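## Task

Carry the yellow tray onto the top of the two-door cabinet beside arm3, and keep the remaining three trays on the two-door cabinet beside arm1. When finished, every item a tray holds must be standing inside that tray.

## Robot and tools

Robots: four identical i2rt Big YAM arms named arm1, arm2, arm3 and arm4. Each has six revolute joints, a two-finger gripper and a wrist camera. Reach from the joint1 axis is about 1.0 m. Four room cameras (cam_arm1, cam_arm2, cam_arm3, cam_arm4) are fixed in the room. Wrist cameras are arm1_cam_wrist to arm4_cam_wrist. With joints 1 and 6 at zero and the hand level and forward, the wrist camera sits above the hand and views the fingertips.

Frame: one shared scene frame in metres, origin on the floor, +z up. Each arm's foot (base_link) faces its own +x. Foot poses: arm1 x=-3.382 y=-0.215 z=+1.041 quat_wxyz=(+0.028, -0.002, -0.001, -1.000); arm2 x=-0.638 y=+0.388 z=+0.933 quat_wxyz=(+0.024, +0.002, -0.001, -1.000); arm3 x=+0.733 y=+2.484 z=+0.865 quat_wxyz=(+0.974, -0.002, +0.007, +0.224); arm4 x=+0.724 y=-1.732 z=+0.871 quat_wxyz=(+0.962, -0.004, -0.007, -0.271). The hand point lies between the finger pads, roughly 1 cm behind the tips; fingers point along hand +z and open and close along hand y. Printed hand positions drift more at long reach.

Tool move: keys arm1..arm4 (each optional) plus cameras. An arm not named gets nothing new but may keep pushing toward an older target. Each arm's part may contain:
- joints: a dict of absolute joint targets by name: joint1_rad (-2.879 to 2.879, turns about the foot, positive counter-clockwise from above), joint2_rad (0 to 3.141, shoulder, 0 is upper arm back and roughly level, positive raises then brings forward), joint3_rad (0 to 3.019, elbow, 0 folded, positive opens), joint4_rad (-1.692 to 1.57, hand pitch, positive tips fingers up), joint5_rad (-1.57 to 1.57, sideways swing, positive to the arm's right), joint6_rad (-2.094 to 2.094, roll, positive clockwise viewed from behind), gripper_m (0 to 0.093, absolute fingertip gap in metres). Done tolerances: ±0.045, ±0.14, ±0.09, ±0.055, ±0.03, ±0.035 rad and ±0.003 m.
- target: one list of seven numbers [x, y, z, qw, qx, qy, qz], an absolute hand pose in the scene frame (metres, unit quaternion), same layout as the printed hand line. The hand travels a straight path from its current hand_target toward it. With target, joints may hold only gripper_m.
- speed: top path speed in m/s, 0.002 to 0.5, default 0.25; only valid together with target. Rotation is capped at twice that in rad/s.
- min_time_s: 0.1 to 8 s, the shortest duration for that arm's joint motions; goes with joints.
All motions in one call start at once; all hand paths in one call finish together, paced by the slowest. A hand path runs 0.5 to 10 s and is cut off at 10 s; a whole action cannot exceed 15 s. The controller limits each step to 100 mm and 20 degrees from the measured pose and uses damped IK, favouring position. Expect centimetre errors, lag, overshoot of speed near full stretch, and wide swings between postures since joints move at different rates. Paths ignore obstacles and other arms. Unknown keys make a call invalid; out-of-range values get it refused, and a refusal cancels the later move/wait/finished_scene calls of that reply.

cameras: list of names, or ["all"], or [] for none. Default: all when no action is given, none otherwise. A move with no arms returns full state, images and the scene number.

wait: seconds 0 to 10, plus optional cameras; commands nothing.
zoom_image: camera name and region [x0, y0, x1, y1] in pixels, origin top-left, at most 504 by 504, on that camera's latest image.
finished_scene: scene number; ends the scene irreversibly, and its result gives the next task.

Results: a move line reports per commanded robot "done" or its worst status word. joint_status/hand_status: off_target (stopped short, may still push), time_out (arm joints then hold targets near their current spot and keep pushing; on_its_own lists unfinished ones; sending the reported position eases the push), not_followed (the self/arm-collision check withheld targets; "pose unreachable" for hand targets; the gripper part still runs). on_its_own shows uncommanded activity, where "held at" is the target, not the reading. "as last shown" lists robots not in the action, whose status reads "not commanded". Joint velocities are rad/s (gripper m/s); "within noise" means at rest. Joint torques are N m, positive toward larger joint values, include gravity and offsets; numbers 3 and 4 wrap at ±28. hand_target is the pose at held joint targets. Images may be slightly older than the state.

Gripper: gripping a rigid part at full force reads up to about 0.005 m under its width (some read up to 0.002 over). Closed on nothing reads 0.000 to 0.003. For a firm grip command about 0.005 m under the touch reading; release by commanding well above the reading.

Avoid: robots pressing hard on each other (ending the scene), including one gripper closing on another's fingers; the collision check may react late and allows fingers, housings and cameras to meet. Arms push on contacts relentlessly, and sustained pushing, stretched holding or heavy loads heat motors; MOTOR HOT appears near 85 °C and at 100 °C the arm goes limp (OVER-TEMPERATURE FAULT) for 30 to 60 s or more, then shows limit_stop_at_motor_heat; resend targets. Do not knock objects off the work area or to the floor, drop them from height, release moving parts, or slam into fixed or heavy things. Loose objects may occasionally be nudged. The robot keeps its last command while you think. Smooth, low-effort motion is preferred.

Each tool is called as name([rows], argument=value, ...), one row to a line, values as JSON.

## Session

move()

Scene clock: 0.00 s.
Joint torques (N m): no reading
Heat: arm1: hottest joint1_rad 34 °C; arm2: hottest joint3_rad 35 °C; arm3: hottest joint3_rad 38 °C; arm4: hottest joint1_rad 35 °C.
Joint velocities: within noise
arm1.joint_positions: joint1_rad=-0.456 joint2_rad=+0.592 joint3_rad=+1.318 joint4_rad=-1.168 joint5_rad=+0.223 joint6_rad=-0.406 gripper_m=+0.09396
arm1.joint_status: not commanded
arm1.hand: x=-3.5964 y=-0.0795 z=+1.5887 quat_wxyz=(+0.294, -0.839, +0.058, +0.454) (m; scene frame)
arm1.hand_target: x=-3.5938 y=-0.0806 z=+1.6003 quat_wxyz=(+0.297, -0.832, +0.060, +0.464) (m; scene frame)
arm1.hand_status: not commanded
arm2.joint_positions: joint1_rad=+0.147 joint2_rad=+0.645 joint3_rad=+1.417 joint4_rad=-1.367 joint5_rad=+0.141 joint6_rad=+0.512 gripper_m=+0.09396
arm2.joint_status: not commanded
arm2.hand: x=-0.8777 y=+0.3676 z=+1.4727 quat_wxyz=(-0.104, -0.866, +0.172, +0.458) (m; scene frame)
arm2.hand_target: x=-0.8754 y=+0.3681 z=+1.4826 quat_wxyz=(-0.108, -0.860, +0.172, +0.468) (m; scene frame)
arm2.hand_status: not commanded
arm3.joint_positions: joint1_rad=+0.862 joint2_rad=+0.642 joint3_rad=+1.412 joint4_rad=-1.560 joint5_rad=+0.220 joint6_rad=+0.359 gripper_m=+0.09396
arm3.joint_status: not commanded
arm3.hand: x=+0.8287 y=+2.6760 z=+1.3667 quat_wxyz=(-0.322, +0.386, -0.838, -0.213) (m; scene frame)
arm3.hand_target: x=+0.8285 y=+2.6750 z=+1.3781 quat_wxyz=(-0.330, +0.382, -0.834, -0.223) (m; scene frame)
arm3.hand_status: not commanded
arm4.joint_positions: joint1_rad=+0.611 joint2_rad=+0.619 joint3_rad=+1.338 joint4_rad=-1.545 joint5_rad=+0.202 joint6_rad=+0.301 gripper_m=+0.09396
arm4.joint_status: not commanded
arm4.hand: x=+0.9262 y=-1.7486 z=+1.3507 quat_wxyz=(-0.379, -0.145, -0.914, +0.032) (m; scene frame)
arm4.hand_target: x=+0.9249 y=-1.7486 z=+1.3599 quat_wxyz=(-0.389, -0.145, -0.909, +0.029) (m; scene frame)
arm4.hand_status: not commanded
pictures: arm1_cam_wrist, arm2_cam_wrist, arm3_cam_wrist, arm4_cam_wrist, cam_arm1, cam_arm2, cam_arm3, cam_arm4
Images, in order (width x height): arm1_cam_wrist 896x504, arm2_cam_wrist 896x504, arm3_cam_wrist 896x504, arm4_cam_wrist 896x504, cam_arm1 896x504, cam_arm2 896x504, cam_arm3 896x504, cam_arm4 896x504.

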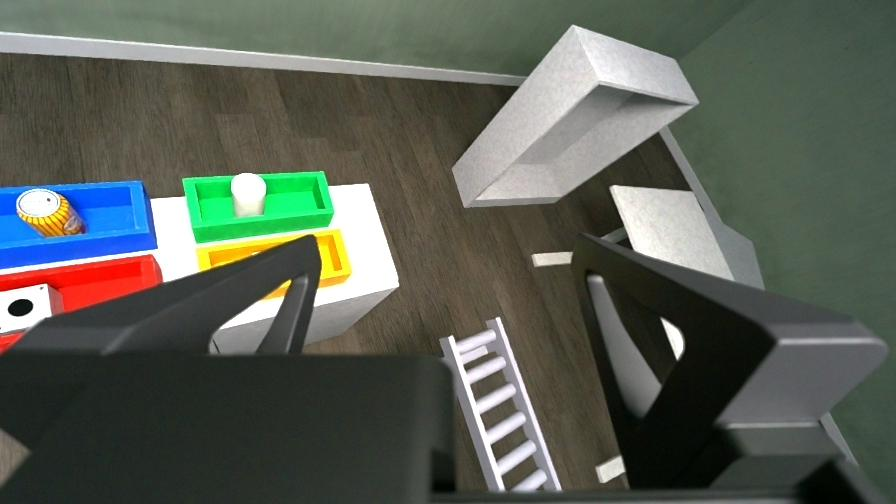

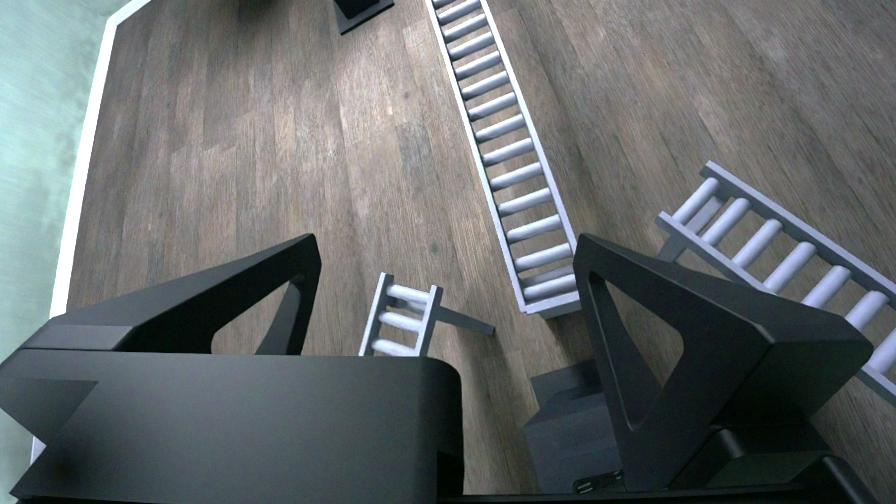

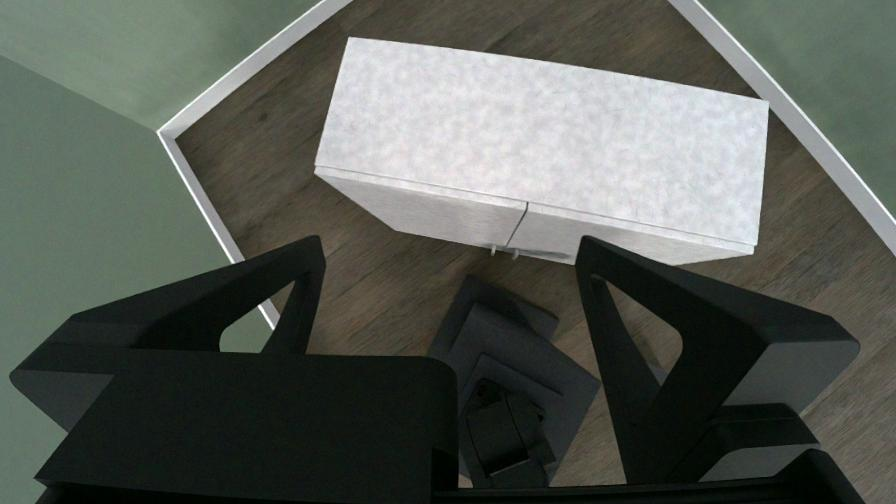

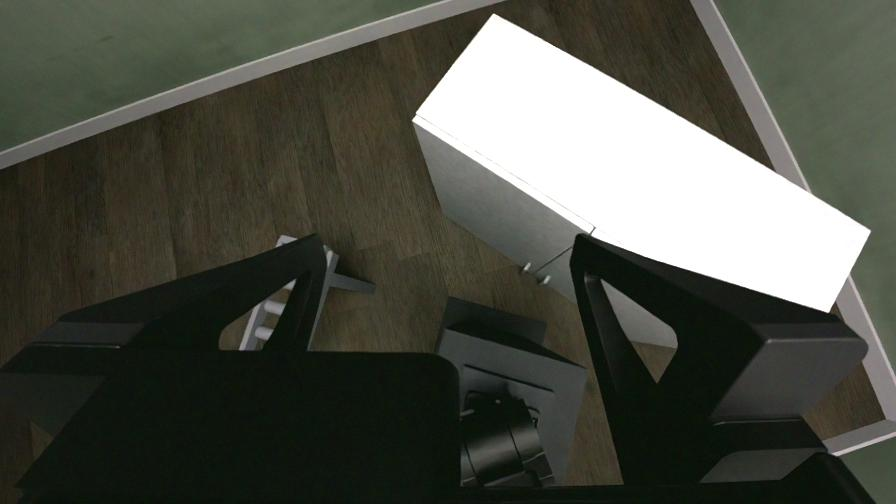

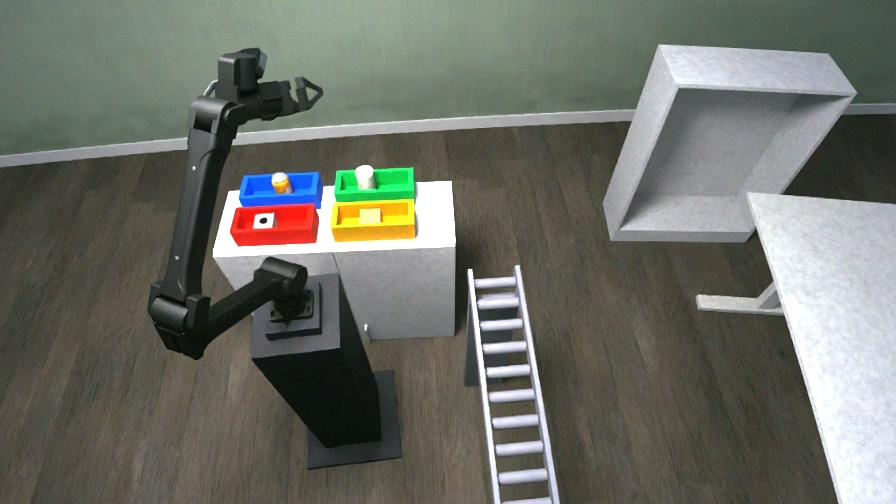

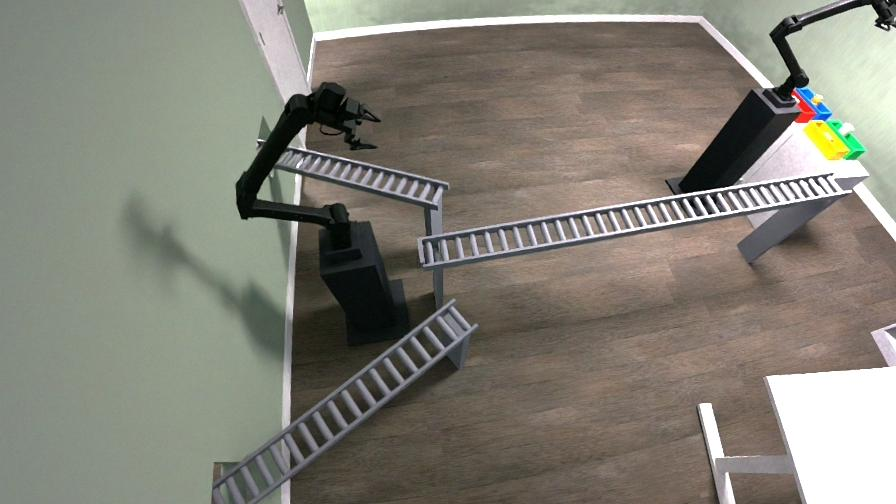

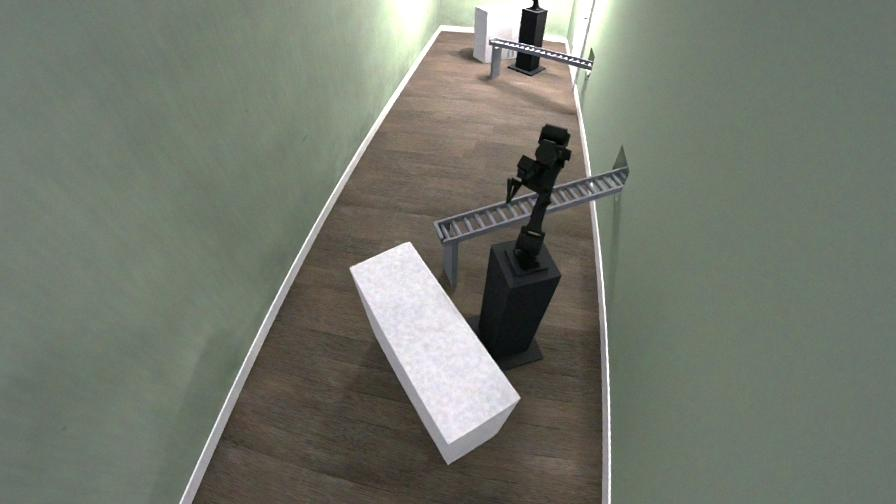

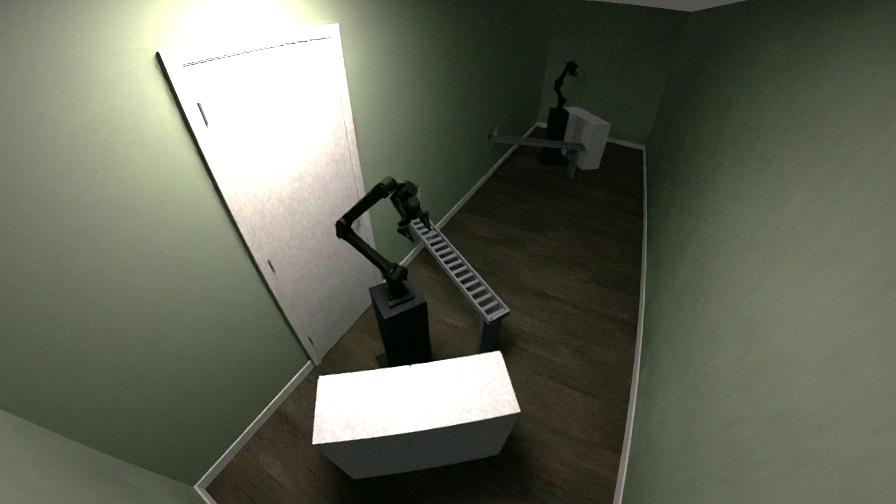

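zoom_image(camera="cam_arm1", region=[200, 140, 480, 300])

zoom_image(camera="cam_arm2", region=[200, 60, 500, 360])

zoom_image(camera="cam_arm2", region=[640, 40, 896, 280])

zoom_image(camera="cam_arm3", region=[320, 100, 660, 470])

zoom_image(camera="arm1_cam_wrist", region=[0, 120, 420, 360])

Scaled by 1.800 from the camera's 896x504 image, which has a finer 1280x720 frame.

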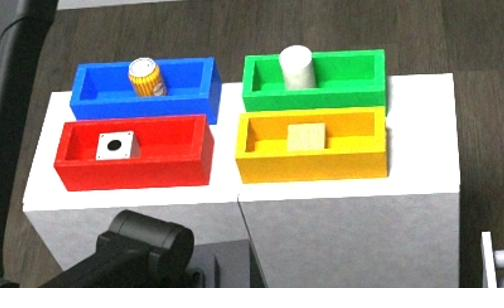

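Scaled by 1.680 from the camera's 896x504 image, which has a finer 1280x720 frame.

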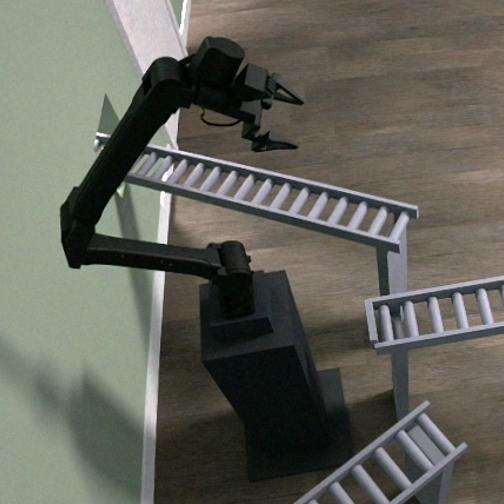

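Scaled by 1.969 from the camera's 896x504 image, which has a finer 1280x720 frame.

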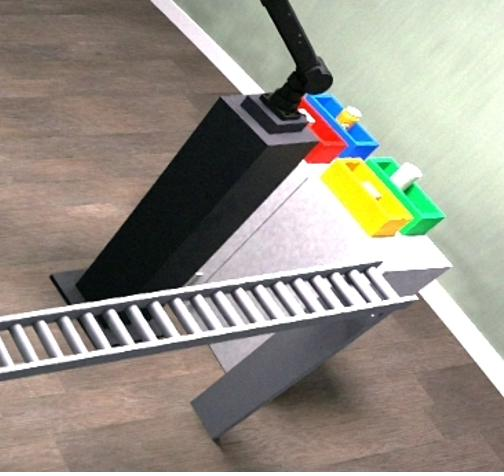

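Scaled by 1.362 from the camera's 896x504 image, which has a finer 1280x720 frame.

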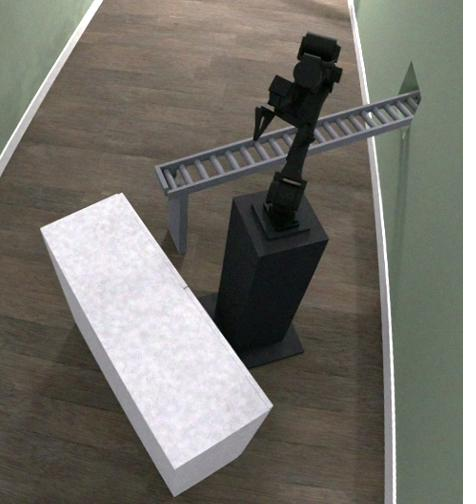

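Scaled by 1.200 from the camera's 896x504 image, which has a finer 1280x720 frame.

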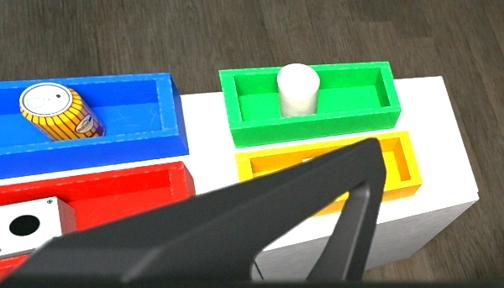

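zoom_image(camera="arm3_cam_wrist", region=[380, 220, 640, 500])

zoom_image(camera="arm3_cam_wrist", region=[300, 20, 800, 300])

zoom_image(camera="arm1_cam_wrist", region=[150, 150, 420, 360])

zoom_image(camera="cam_arm2", region=[420, 120, 896, 300])

zoom_image(camera="cam_arm2", region=[200, 280, 500, 504])

Scaled by 1.800 from the camera's 896x504 image, which has a finer 1280x720 frame.

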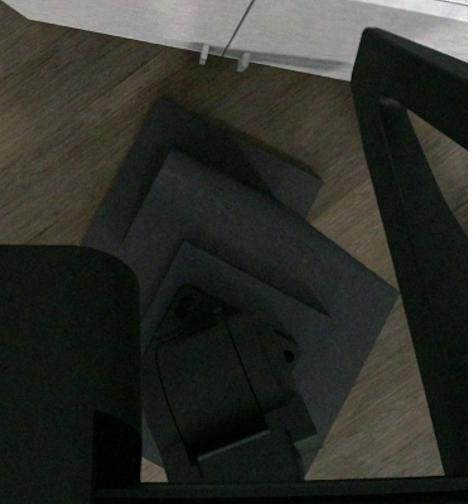

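Scaled by 1.008 from the camera's 896x504 image, which has a finer 1280x720 frame.

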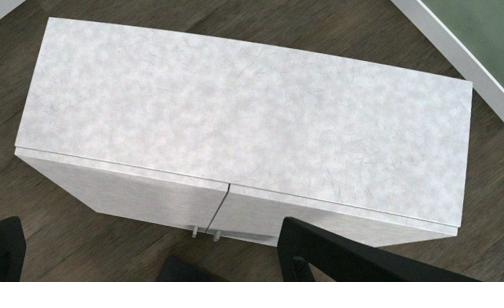

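Scaled by 1.867 from the camera's 896x504 image, which has a finer 1280x720 frame.

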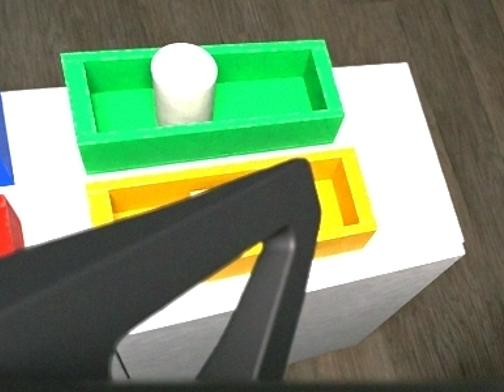

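Scaled by 1.059 from the camera's 896x504 image, which has a finer 1280x720 frame.

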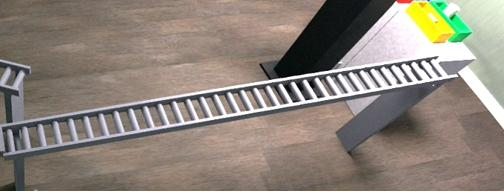

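Scaled by 1.680 from the camera's 896x504 image, which has a finer 1280x720 frame.

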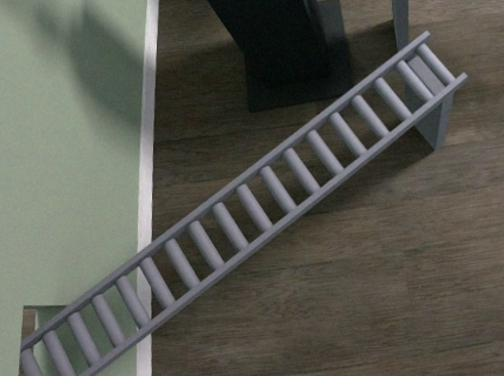

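zoom_image(camera="arm2_cam_wrist", region=[320, 120, 680, 504])

zoom_image(camera="arm2_cam_wrist", region=[560, 120, 896, 504])

zoom_image(camera="arm1_cam_wrist", region=[380, 160, 680, 504])

Scaled by 1.312 from the camera's 896x504 image, which has a finer 1280x720 frame.

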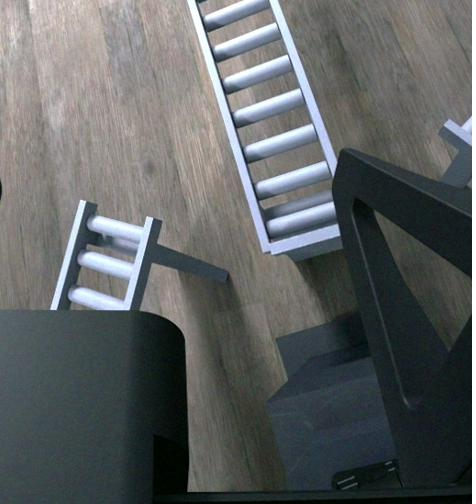

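Scaled by 1.312 from the camera's 896x504 image, which has a finer 1280x720 frame.

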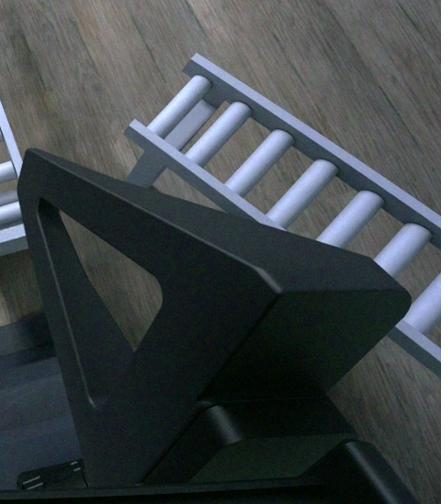

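Scaled by 1.465 from the camera's 896x504 image, which has a finer 1280x720 frame.

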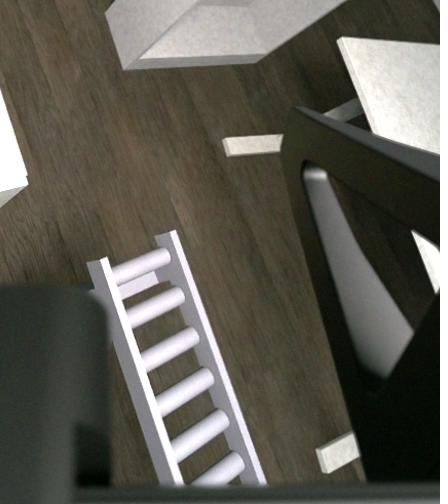

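move(arm1={"target": [-3.75, -0.03, 1.15, 0, 0.7071, -0.7071, 0], "speed": 0.4}, arm2={"joints": {"joint1_rad": -0.4, "joint4_rad": -1.03, "joint5_rad": 0, "joint6_rad": 0}, "min_time_s": 2}, arm3={"joints": {"joint1_rad": -1.5, "joint4_rad": -0.95, "joint5_rad": 0, "joint6_rad": 0}, "min_time_s": 3}, cameras=["arm1_cam_wrist", "arm2_cam_wrist", "arm3_cam_wrist"])

Scene clock: 157.20 s.
Joint torques (N m): arm1=[-1.67 -12.98 8.25 0.24 -0.03 0.16] | arm2=[-0.26 1.2 10.4 2.55 -0.17 -0.11] | arm3=[0.44 2.61 8.98 2.28 -0.25 -0.12] | arm4=[-0.5 3.6 10.03 1.8 0.03 -0.06]
Heat: arm1: hottest joint3_rad 36 °C; arm2: hottest joint3_rad 45 °C; arm3: hottest joint3_rad 44 °C; arm4: hottest joint3_rad 40 °C.
move: arm1 off_target; arm2 done; arm3 done
Joint velocities: within noise
arm1.joint_positions: joint1_rad=-0.508 joint2_rad=+1.501 joint3_rad=+1.048 joint4_rad=-1.159 joint5_rad=+0.006 joint6_rad=+1.098 gripper_m=+0.09396
arm1.joint_status: not commanded
arm1.hand: x=-3.7376 y=-0.0401 z=+1.1399 quat_wxyz=(+0.007, -0.714, +0.699, -0.018) (m; scene frame)
arm1.hand_target: x=-3.7496 y=-0.0303 z=+1.1503 quat_wxyz=(+0.000, -0.707, +0.707, +0.000) (m; scene frame)
arm1.hand_status: off_target (0.019 m and 2.5 deg from the pose sent, 0.467 m and 101.2 deg at the start)
arm2.joint_positions: joint1_rad=-0.391 joint2_rad=+0.645 joint3_rad=+1.417 joint4_rad=-1.049 joint5_rad=+0.003 joint6_rad=+0.016 gripper_m=+0.09396
arm2.joint_status: all done
arm2.hand: x=-0.8962 y=+0.4818 z=+1.5425 quat_wxyz=(+0.098, -0.786, +0.144, +0.593) (m; scene frame)
arm2.hand_target: x=-0.8927 y=+0.4828 z=+1.5571 quat_wxyz=(+0.107, -0.775, +0.138, +0.607) (m; scene frame)
arm2.hand_status: not commanded
arm3.joint_positions: joint1_rad=-1.490 joint2_rad=+0.642 joint3_rad=+1.412 joint4_rad=-0.970 joint5_rad=+0.003 joint6_rad=+0.009 gripper_m=+0.09398
arm3.joint_status: all done
arm3.hand: x=+0.8811 y=+2.2493 z=+1.4925 quat_wxyz=(-0.547, -0.384, -0.673, +0.317) (m; scene frame)
arm3.hand_target: x=+0.8774 y=+2.2518 z=+1.5096 quat_wxyz=(-0.559, -0.376, -0.661, +0.329) (m; scene frame)
arm3.hand_status: not commanded
arm4: as last shown
pictures: arm1_cam_wrist, arm2_cam_wrist, arm3_cam_wrist
Images, in order (width x height): arm1_cam_wrist 896x504, arm2_cam_wrist 896x504, arm3_cam_wrist 896x504.

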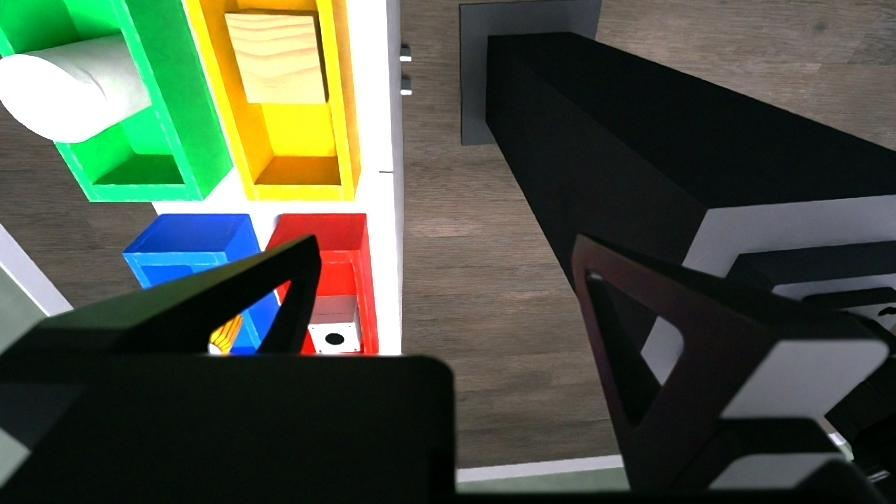

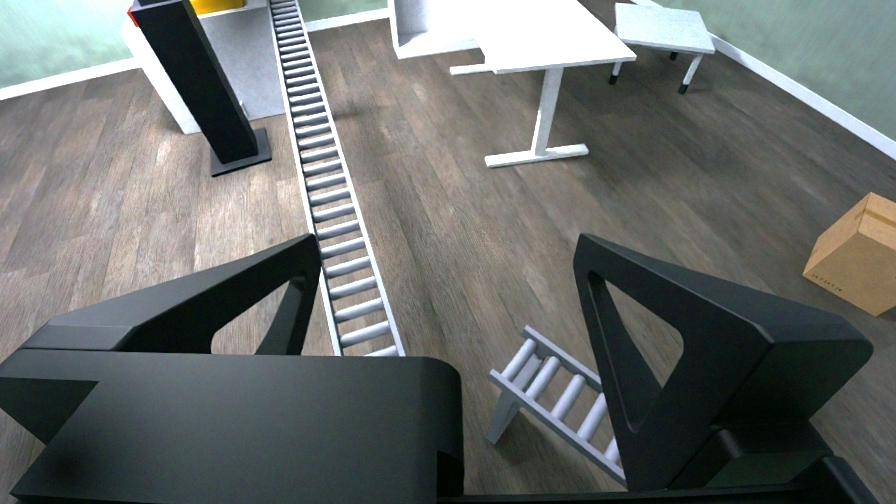

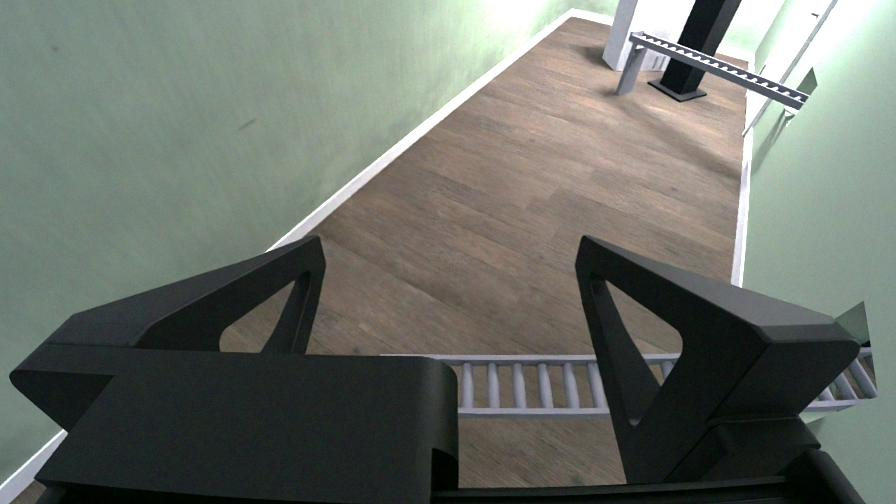

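zoom_image(camera="arm1_cam_wrist", region=[440, 0, 896, 300])

zoom_image(camera="arm1_cam_wrist", region=[0, 0, 420, 380])

zoom_image(camera="arm2_cam_wrist", region=[260, 160, 660, 500])

zoom_image(camera="arm3_cam_wrist", region=[396, 280, 896, 504])

Scaled by 1.105 from the camera's 896x504 image, which has a finer 1280x720 frame.

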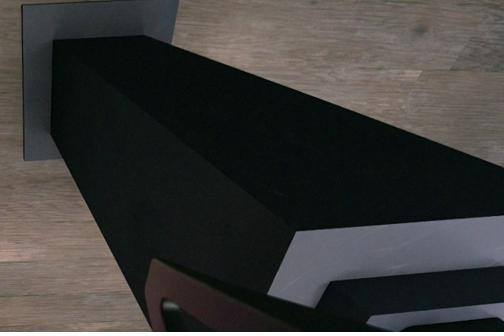

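Scaled by 1.200 from the camera's 896x504 image, which has a finer 1280x720 frame.

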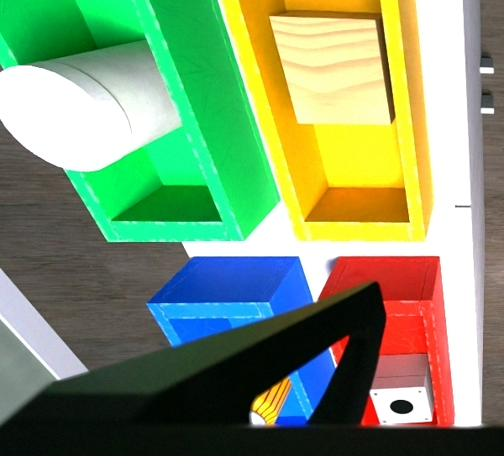

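Scaled by 1.260 from the camera's 896x504 image, which has a finer 1280x720 frame.

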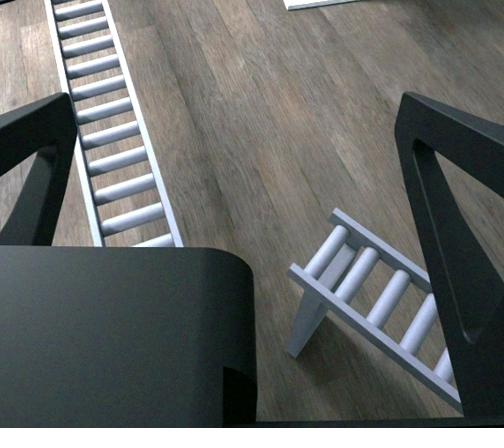

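Scaled by 1.008 from the camera's 896x504 image, which has a finer 1280x720 frame.

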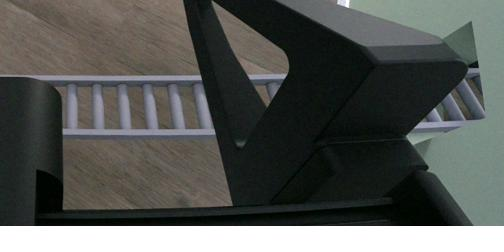

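move(arm1={"target": [-3.815, 0.0, 1.05, 0, 0.687, -0.7266, 0], "speed": 0.2}, arm3={"joints": {"joint1_rad": -1.05, "joint4_rad": -1.1}, "min_time_s": 1.5}, cameras=["arm1_cam_wrist", "arm3_cam_wrist"])

Scene clock: 269.93 s.
Joint torques (N m): arm1=[-1.61 -15.74 7.84 0.24 -0.02 0.16] | arm2=[-0.21 1.26 10.48 2.59 -0.17 -0.1] | arm3=[1.67 2.37 8.98 1.11 -0.22 -0.1] | arm4=[-0.79 3.31 10.02 1.85 0.07 -0.1]
Heat: arm1: hottest joint3_rad 36 °C; arm2: hottest joint3_rad 46 °C; arm3: hottest joint3_rad 45 °C; arm4: hottest joint3_rad 42 °C.
move: arm1 off_target; arm3 done
Joint velocities: within noise
arm1.joint_positions: joint1_rad=-0.508 joint2_rad=+1.794 joint3_rad=+1.131 joint4_rad=-0.946 joint5_rad=+0.006 joint6_rad=+1.158 gripper_m=+0.09396
arm1.joint_status: not commanded
arm1.hand: x=-3.7986 y=-0.0111 z=+1.0439 quat_wxyz=(+0.007, -0.693, +0.720, -0.016) (m; scene frame)
arm1.hand_target: x=-3.8144 y=-0.0003 z=+1.0504 quat_wxyz=(+0.000, -0.687, +0.726, +0.000) (m; scene frame)
arm1.hand_status: off_target (0.021 m and 2.3 deg from the pose sent, 0.125 m and 4.9 deg at the start)
arm2, arm4: as last shown
arm3.joint_positions: joint1_rad=-1.060 joint2_rad=+0.642 joint3_rad=+1.412 joint4_rad=-1.094 joint5_rad=+0.003 joint6_rad=+0.008 gripper_m=+0.09398
arm3.joint_status: all done
arm3.hand: x=+0.9610 y=+2.3337 z=+1.4613 quat_wxyz=(-0.553, -0.244, -0.777, +0.177) (m; scene frame)
arm3.hand_target: x=+0.9591 y=+2.3391 z=+1.4718 quat_wxyz=(-0.560, -0.235, -0.774, +0.178) (m; scene frame)
arm3.hand_status: not commanded
pictures: arm1_cam_wrist, arm3_cam_wrist
Images, in order (width x height): arm1_cam_wrist 896x504, arm3_cam_wrist 896x504.

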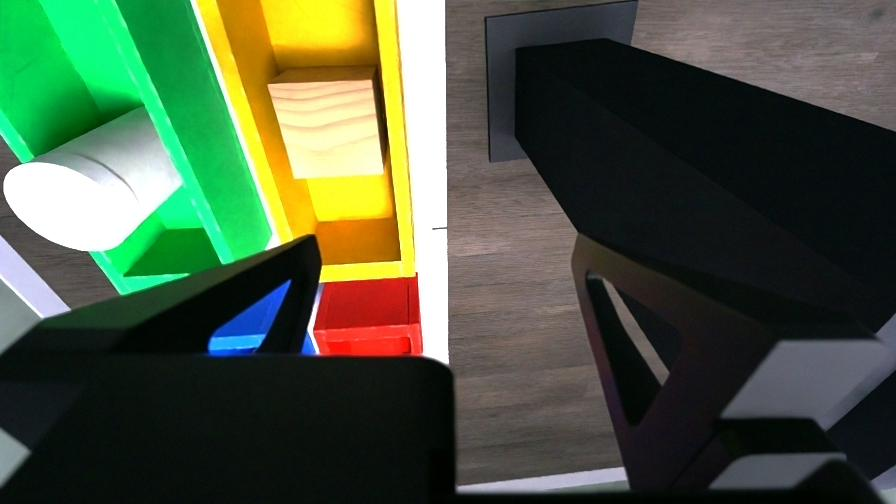

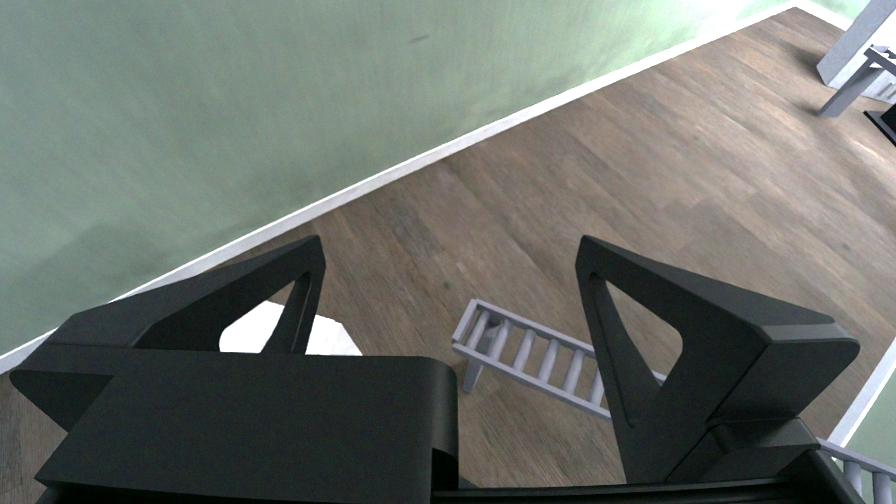

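move(arm1={"target": [-3.846, 0.041, 0.966, 0.0072, 0.687, -0.7266, -0.0157], "speed": 0.2, "joints": {"gripper_m": 0.065}}, cameras=["arm1_cam_wrist"])

Scene clock: 336.63 s.
Joint torques (N m): arm1=[-1.55 -18.55 6.8 0.38 -0.06 -0.04] | arm2=[-0.5 1.03 10.39 2.61 -0.18 -0.1] | arm3=[1.73 2.37 8.94 1.18 -0.23 -0.12] | arm4=[-0.85 3.66 10.09 2.11 0.06 -0.08]
Heat: arm1: hottest joint3_rad 35 °C; arm2: hottest joint3_rad 46 °C; arm3: hottest joint3_rad 46 °C; arm4: hottest joint3_rad 42 °C.
move: arm1 off_target
Joint velocities: within noise
arm1.joint_positions: joint1_rad=-0.551 joint2_rad=+2.017 joint3_rad=+1.213 joint4_rad=-0.767 joint5_rad=+0.003 joint6_rad=+1.134 gripper_m=+0.06514
arm1.joint_status: all done
arm1.hand: x=-3.8321 y=+0.0290 z=+0.9617 quat_wxyz=(-0.001, -0.686, +0.727, +0.001) (m; scene frame)
arm1.hand_target: x=-3.8456 y=+0.0408 z=+0.9664 quat_wxyz=(-0.007, -0.687, +0.727, +0.016) (m; scene frame)
arm1.hand_status: off_target (0.019 m and 1.9 deg from the pose sent, 0.105 m and 4.1 deg at the start)
arm2, arm3, arm4: as last shown
arm3.hand: x=+0.9611 y=+2.3338 z=+1.4613 quat_wxyz=(-0.553, -0.244, -0.777, +0.177) (m; scene frame)
arm3.hand_target: x=+0.9591 y=+2.3391 z=+1.4718 quat_wxyz=(-0.560, -0.234, -0.775, +0.178) (m; scene frame)
pictures: arm1_cam_wrist
Images, in order (width x height): arm1_cam_wrist 896x504.

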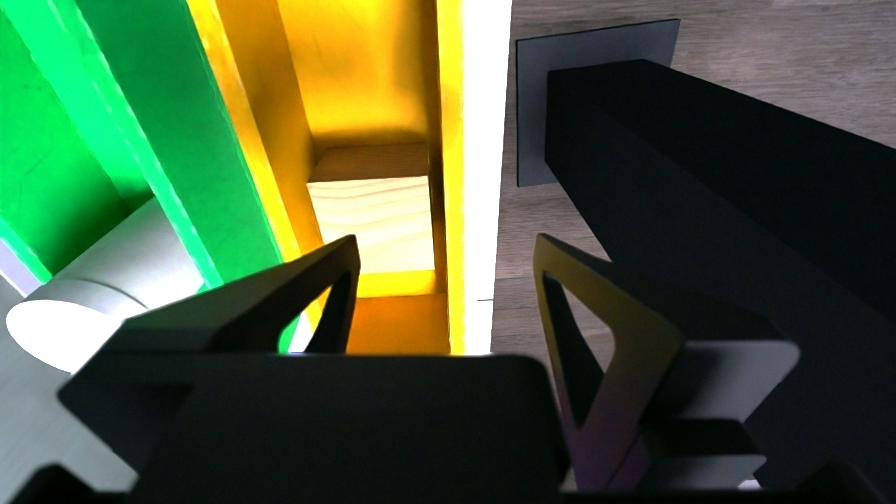

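move(arm1={"target": [-3.8435, 0.0408, 0.863, 0.0072, 0.687, -0.7266, -0.0157], "speed": 0.12}, cameras=["arm1_cam_wrist", "cam_arm1"])

Scene clock: 356.33 s.
Joint torques (N m): arm1=[-1.9 -19.08 5.24 0.35 -0.03 -0.05] | arm2=[-0.32 1.08 10.44 2.55 -0.18 -0.1] | arm3=[1.85 2.49 8.98 1.21 -0.21 -0.11] | arm4=[-0.97 3.78 10.07 2.06 0.01 -0.09]
Heat: arm1: hottest joint3_rad 35 °C; arm2: hottest joint3_rad 46 °C; arm3: hottest joint3_rad 46 °C; arm4: hottest joint3_rad 43 °C.
move: arm1 off_target
Joint velocities: within noise
arm1.joint_positions: joint1_rad=-0.551 joint2_rad=+2.221 joint3_rad=+1.218 joint4_rad=-0.561 joint5_rad=+0.003 joint6_rad=+1.131 gripper_m=+0.06514
arm1.joint_status: not commanded
arm1.hand: x=-3.8331 y=+0.0291 z=+0.8627 quat_wxyz=(-0.002, -0.687, +0.726, +0.004) (m; scene frame)
arm1.hand_target: x=-3.8432 y=+0.0407 z=+0.8633 quat_wxyz=(-0.007, -0.687, +0.727, +0.016) (m; scene frame)
arm1.hand_status: off_target (0.016 m and 1.5 deg from the pose sent, 0.100 m and 1.9 deg at the start)
arm2, arm3, arm4: as last shown
pictures: arm1_cam_wrist, cam_arm1
Images, in order (width x height): arm1_cam_wrist 896x504, cam_arm1 896x504.

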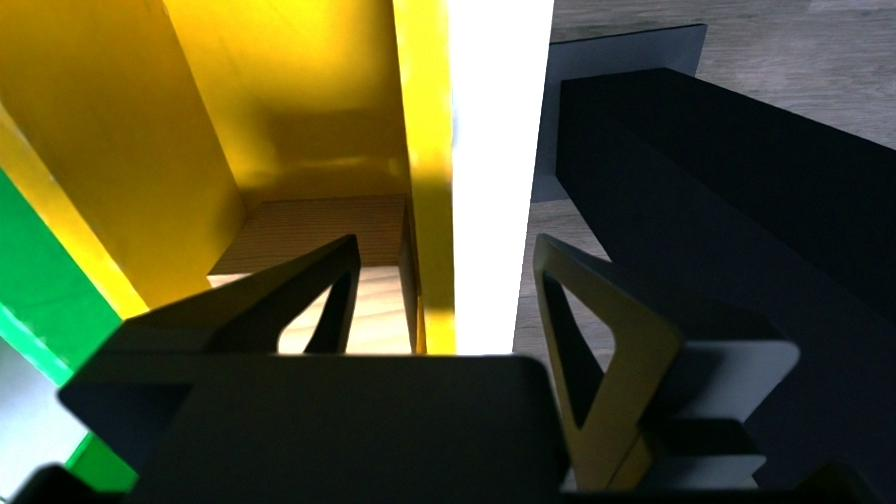

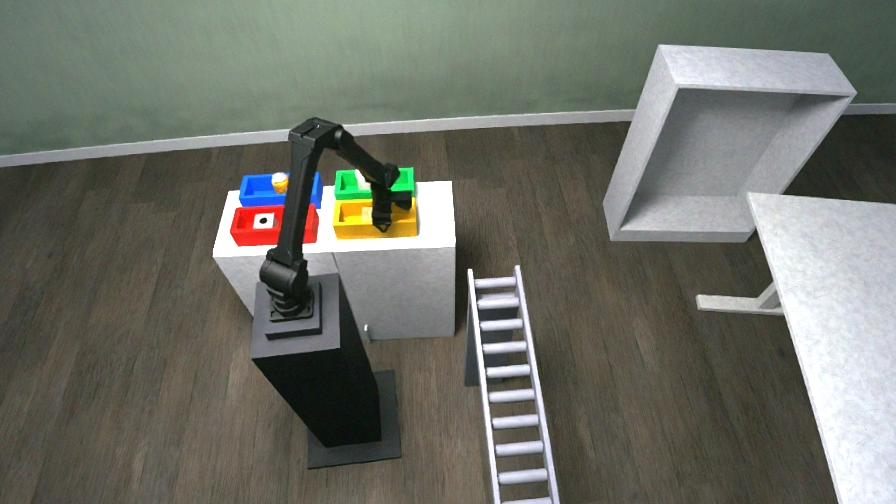

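move(arm1={"target": [-3.8465, 0.0408, 0.863, 0.0072, 0.687, -0.7266, -0.0157], "speed": 0.1, "joints": {"gripper_m": 0.003}}, cameras=["arm1_cam_wrist"])

Scene clock: 362.27 s.
Joint torques (N m): arm1=[-1.55 -19.02 5.44 0.1 0.19 0.03] | arm2=[-0.26 1.2 10.4 2.65 -0.17 -0.11] | arm3=[1.73 2.49 8.94 1.24 -0.24 -0.1] | arm4=[-1.08 3.08 10.04 2.04 -0.01 -0.08]
Heat: arm1: hottest joint3_rad 35 °C; arm2: hottest joint3_rad 46 °C; arm3: hottest joint3_rad 46 °C; arm4: hottest joint3_rad 43 °C.
move: arm1 off_target
Joint velocities: within noise
arm1.joint_positions: joint1_rad=-0.551 joint2_rad=+2.221 joint3_rad=+1.226 joint4_rad=-0.560 joint5_rad=-0.002 joint6_rad=+1.126 gripper_m=+0.01103
arm1.joint_status: gripper_m off_target (ended at +0.01105, target +0.00300)
arm1.hand: x=-3.8376 y=+0.0305 z=+0.8643 quat_wxyz=(-0.006, -0.689, +0.724, +0.008) (m; scene frame)
arm1.hand_target: x=-3.8462 y=+0.0406 z=+0.8632 quat_wxyz=(-0.007, -0.687, +0.727, +0.016) (m; scene frame)
arm1.hand_status: off_target (0.014 m and 1.0 deg from the pose sent, 0.018 m and 1.5 deg at the start)
arm2, arm3, arm4: as last shown
pictures: arm1_cam_wrist
Images, in order (width x height): arm1_cam_wrist 896x504.

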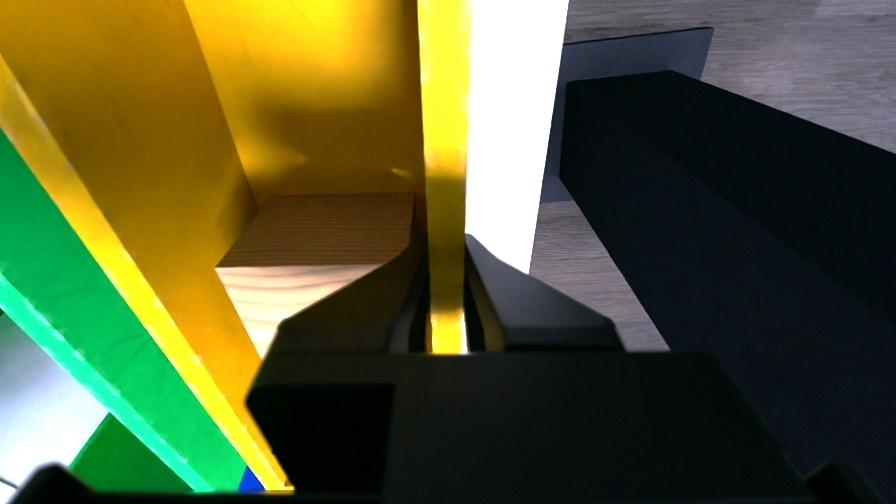

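move(arm1={"target": [-3.8465, 0.0408, 0.90, 0.0072, 0.687, -0.7266, -0.0157], "speed": 0.08}, cameras=["arm1_cam_wrist", "cam_arm1"])

Scene clock: 373.93 s.
Joint torques (N m): arm1=[-1.44 -24.35 4.56 -0.39 -0.16 0.04] | arm2=[-0.26 1.26 10.4 2.61 -0.19 -0.09] | arm3=[1.85 2.49 8.91 1.13 -0.22 -0.11] | arm4=[-1.26 3.31 10.03 1.81 0.02 -0.04]
Heat: arm1: hottest joint3_rad 34 °C; arm2: hottest joint3_rad 46 °C; arm3: hottest joint3_rad 46 °C; arm4: hottest joint3_rad 43 °C.
move: arm1 off_target
Joint velocities: within noise
arm1.joint_positions: joint1_rad=-0.551 joint2_rad=+2.206 joint3_rad=+1.226 joint4_rad=-0.616 joint5_rad=+0.006 joint6_rad=+1.126 gripper_m=+0.01103
arm1.joint_status: not commanded
arm1.hand: x=-3.8287 y=+0.0273 z=+0.8719 quat_wxyz=(+0.004, -0.689, +0.724, -0.011) (m; scene frame)
arm1.hand_target: x=-3.8458 y=+0.0405 z=+0.8996 quat_wxyz=(-0.007, -0.687, +0.727, +0.016) (m; scene frame)
arm1.hand_status: off_target (0.036 m and 3.3 deg from the pose sent, 0.038 m and 1.0 deg at the start)
arm2, arm3, arm4: as last shown
pictures: arm1_cam_wrist, cam_arm1
Images, in order (width x height): arm1_cam_wrist 896x504, cam_arm1 896x504.

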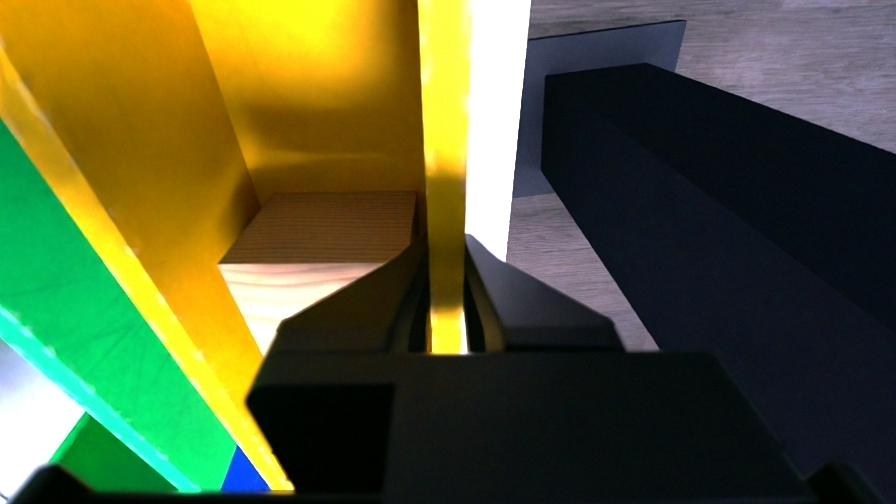

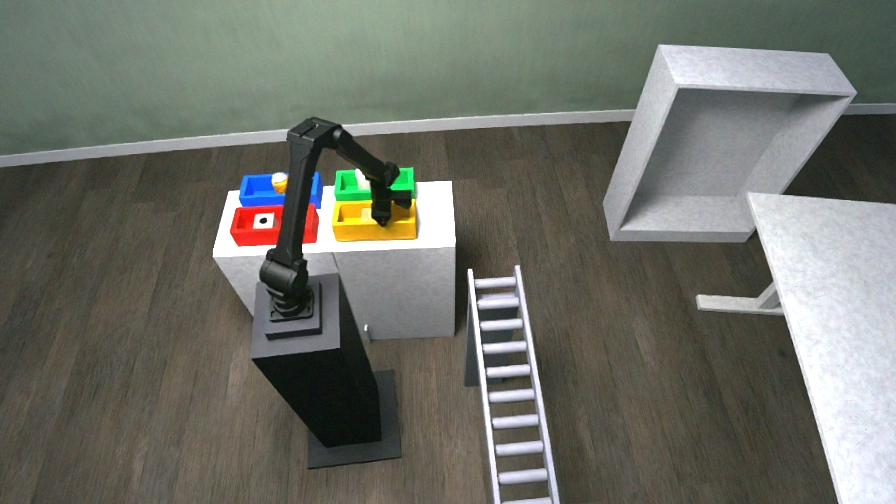

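move(arm1={"target": [-3.8465, 0.0408, 0.97, 0.0072, 0.687, -0.7266, -0.0157], "speed": 0.08}, cameras=["arm1_cam_wrist", "cam_arm1"])

Scene clock: 378.33 s.
Joint torques (N m): arm1=[-1.67 -23.47 5.71 -0.35 -0.15 0.06] | arm2=[-0.5 0.97 10.41 2.56 -0.19 -0.08] | arm3=[1.96 2.43 8.95 1.18 -0.22 -0.1] | arm4=[-0.32 3.43 9.78 1.84 0.02 -0.09]
Heat: arm1: hottest joint3_rad 34 °C; arm2: hottest joint3_rad 46 °C; arm3: hottest joint3_rad 46 °C; arm4: hottest joint3_rad 43 °C.
move: arm1 off_target
Joint velocities: within noise
arm1.joint_positions: joint1_rad=-0.551 joint2_rad=+2.065 joint3_rad=+1.226 joint4_rad=-0.760 joint5_rad=+0.006 joint6_rad=+1.126 gripper_m=+0.01103
arm1.joint_status: not commanded
arm1.hand: x=-3.8301 y=+0.0283 z=+0.9417 quat_wxyz=(+0.005, -0.689, +0.724, -0.012) (m; scene frame)
arm1.hand_target: x=-3.8458 y=+0.0405 z=+0.9699 quat_wxyz=(-0.007, -0.687, +0.727, +0.016) (m; scene frame)
arm1.hand_status: off_target (0.035 m and 3.5 deg from the pose sent, 0.101 m and 3.3 deg at the start)
arm2, arm3, arm4: as last shown
pictures: arm1_cam_wrist, cam_arm1
Images, in order (width x height): arm1_cam_wrist 896x504, cam_arm1 896x504.

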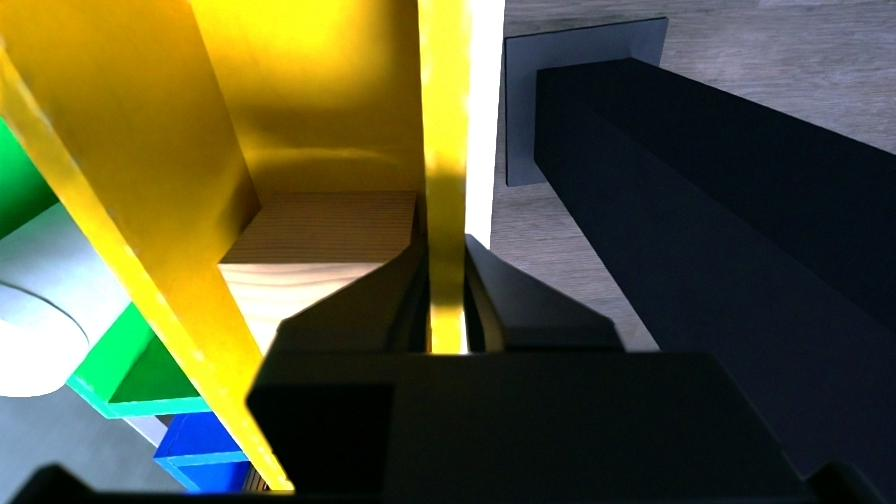

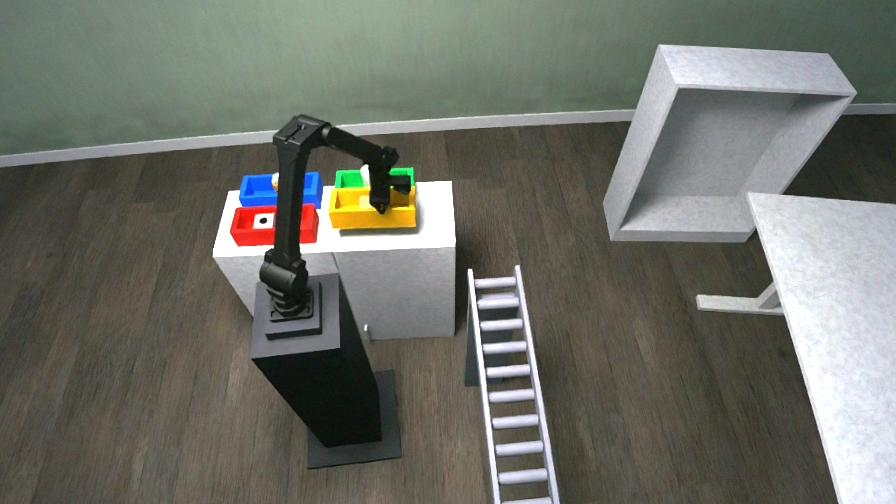

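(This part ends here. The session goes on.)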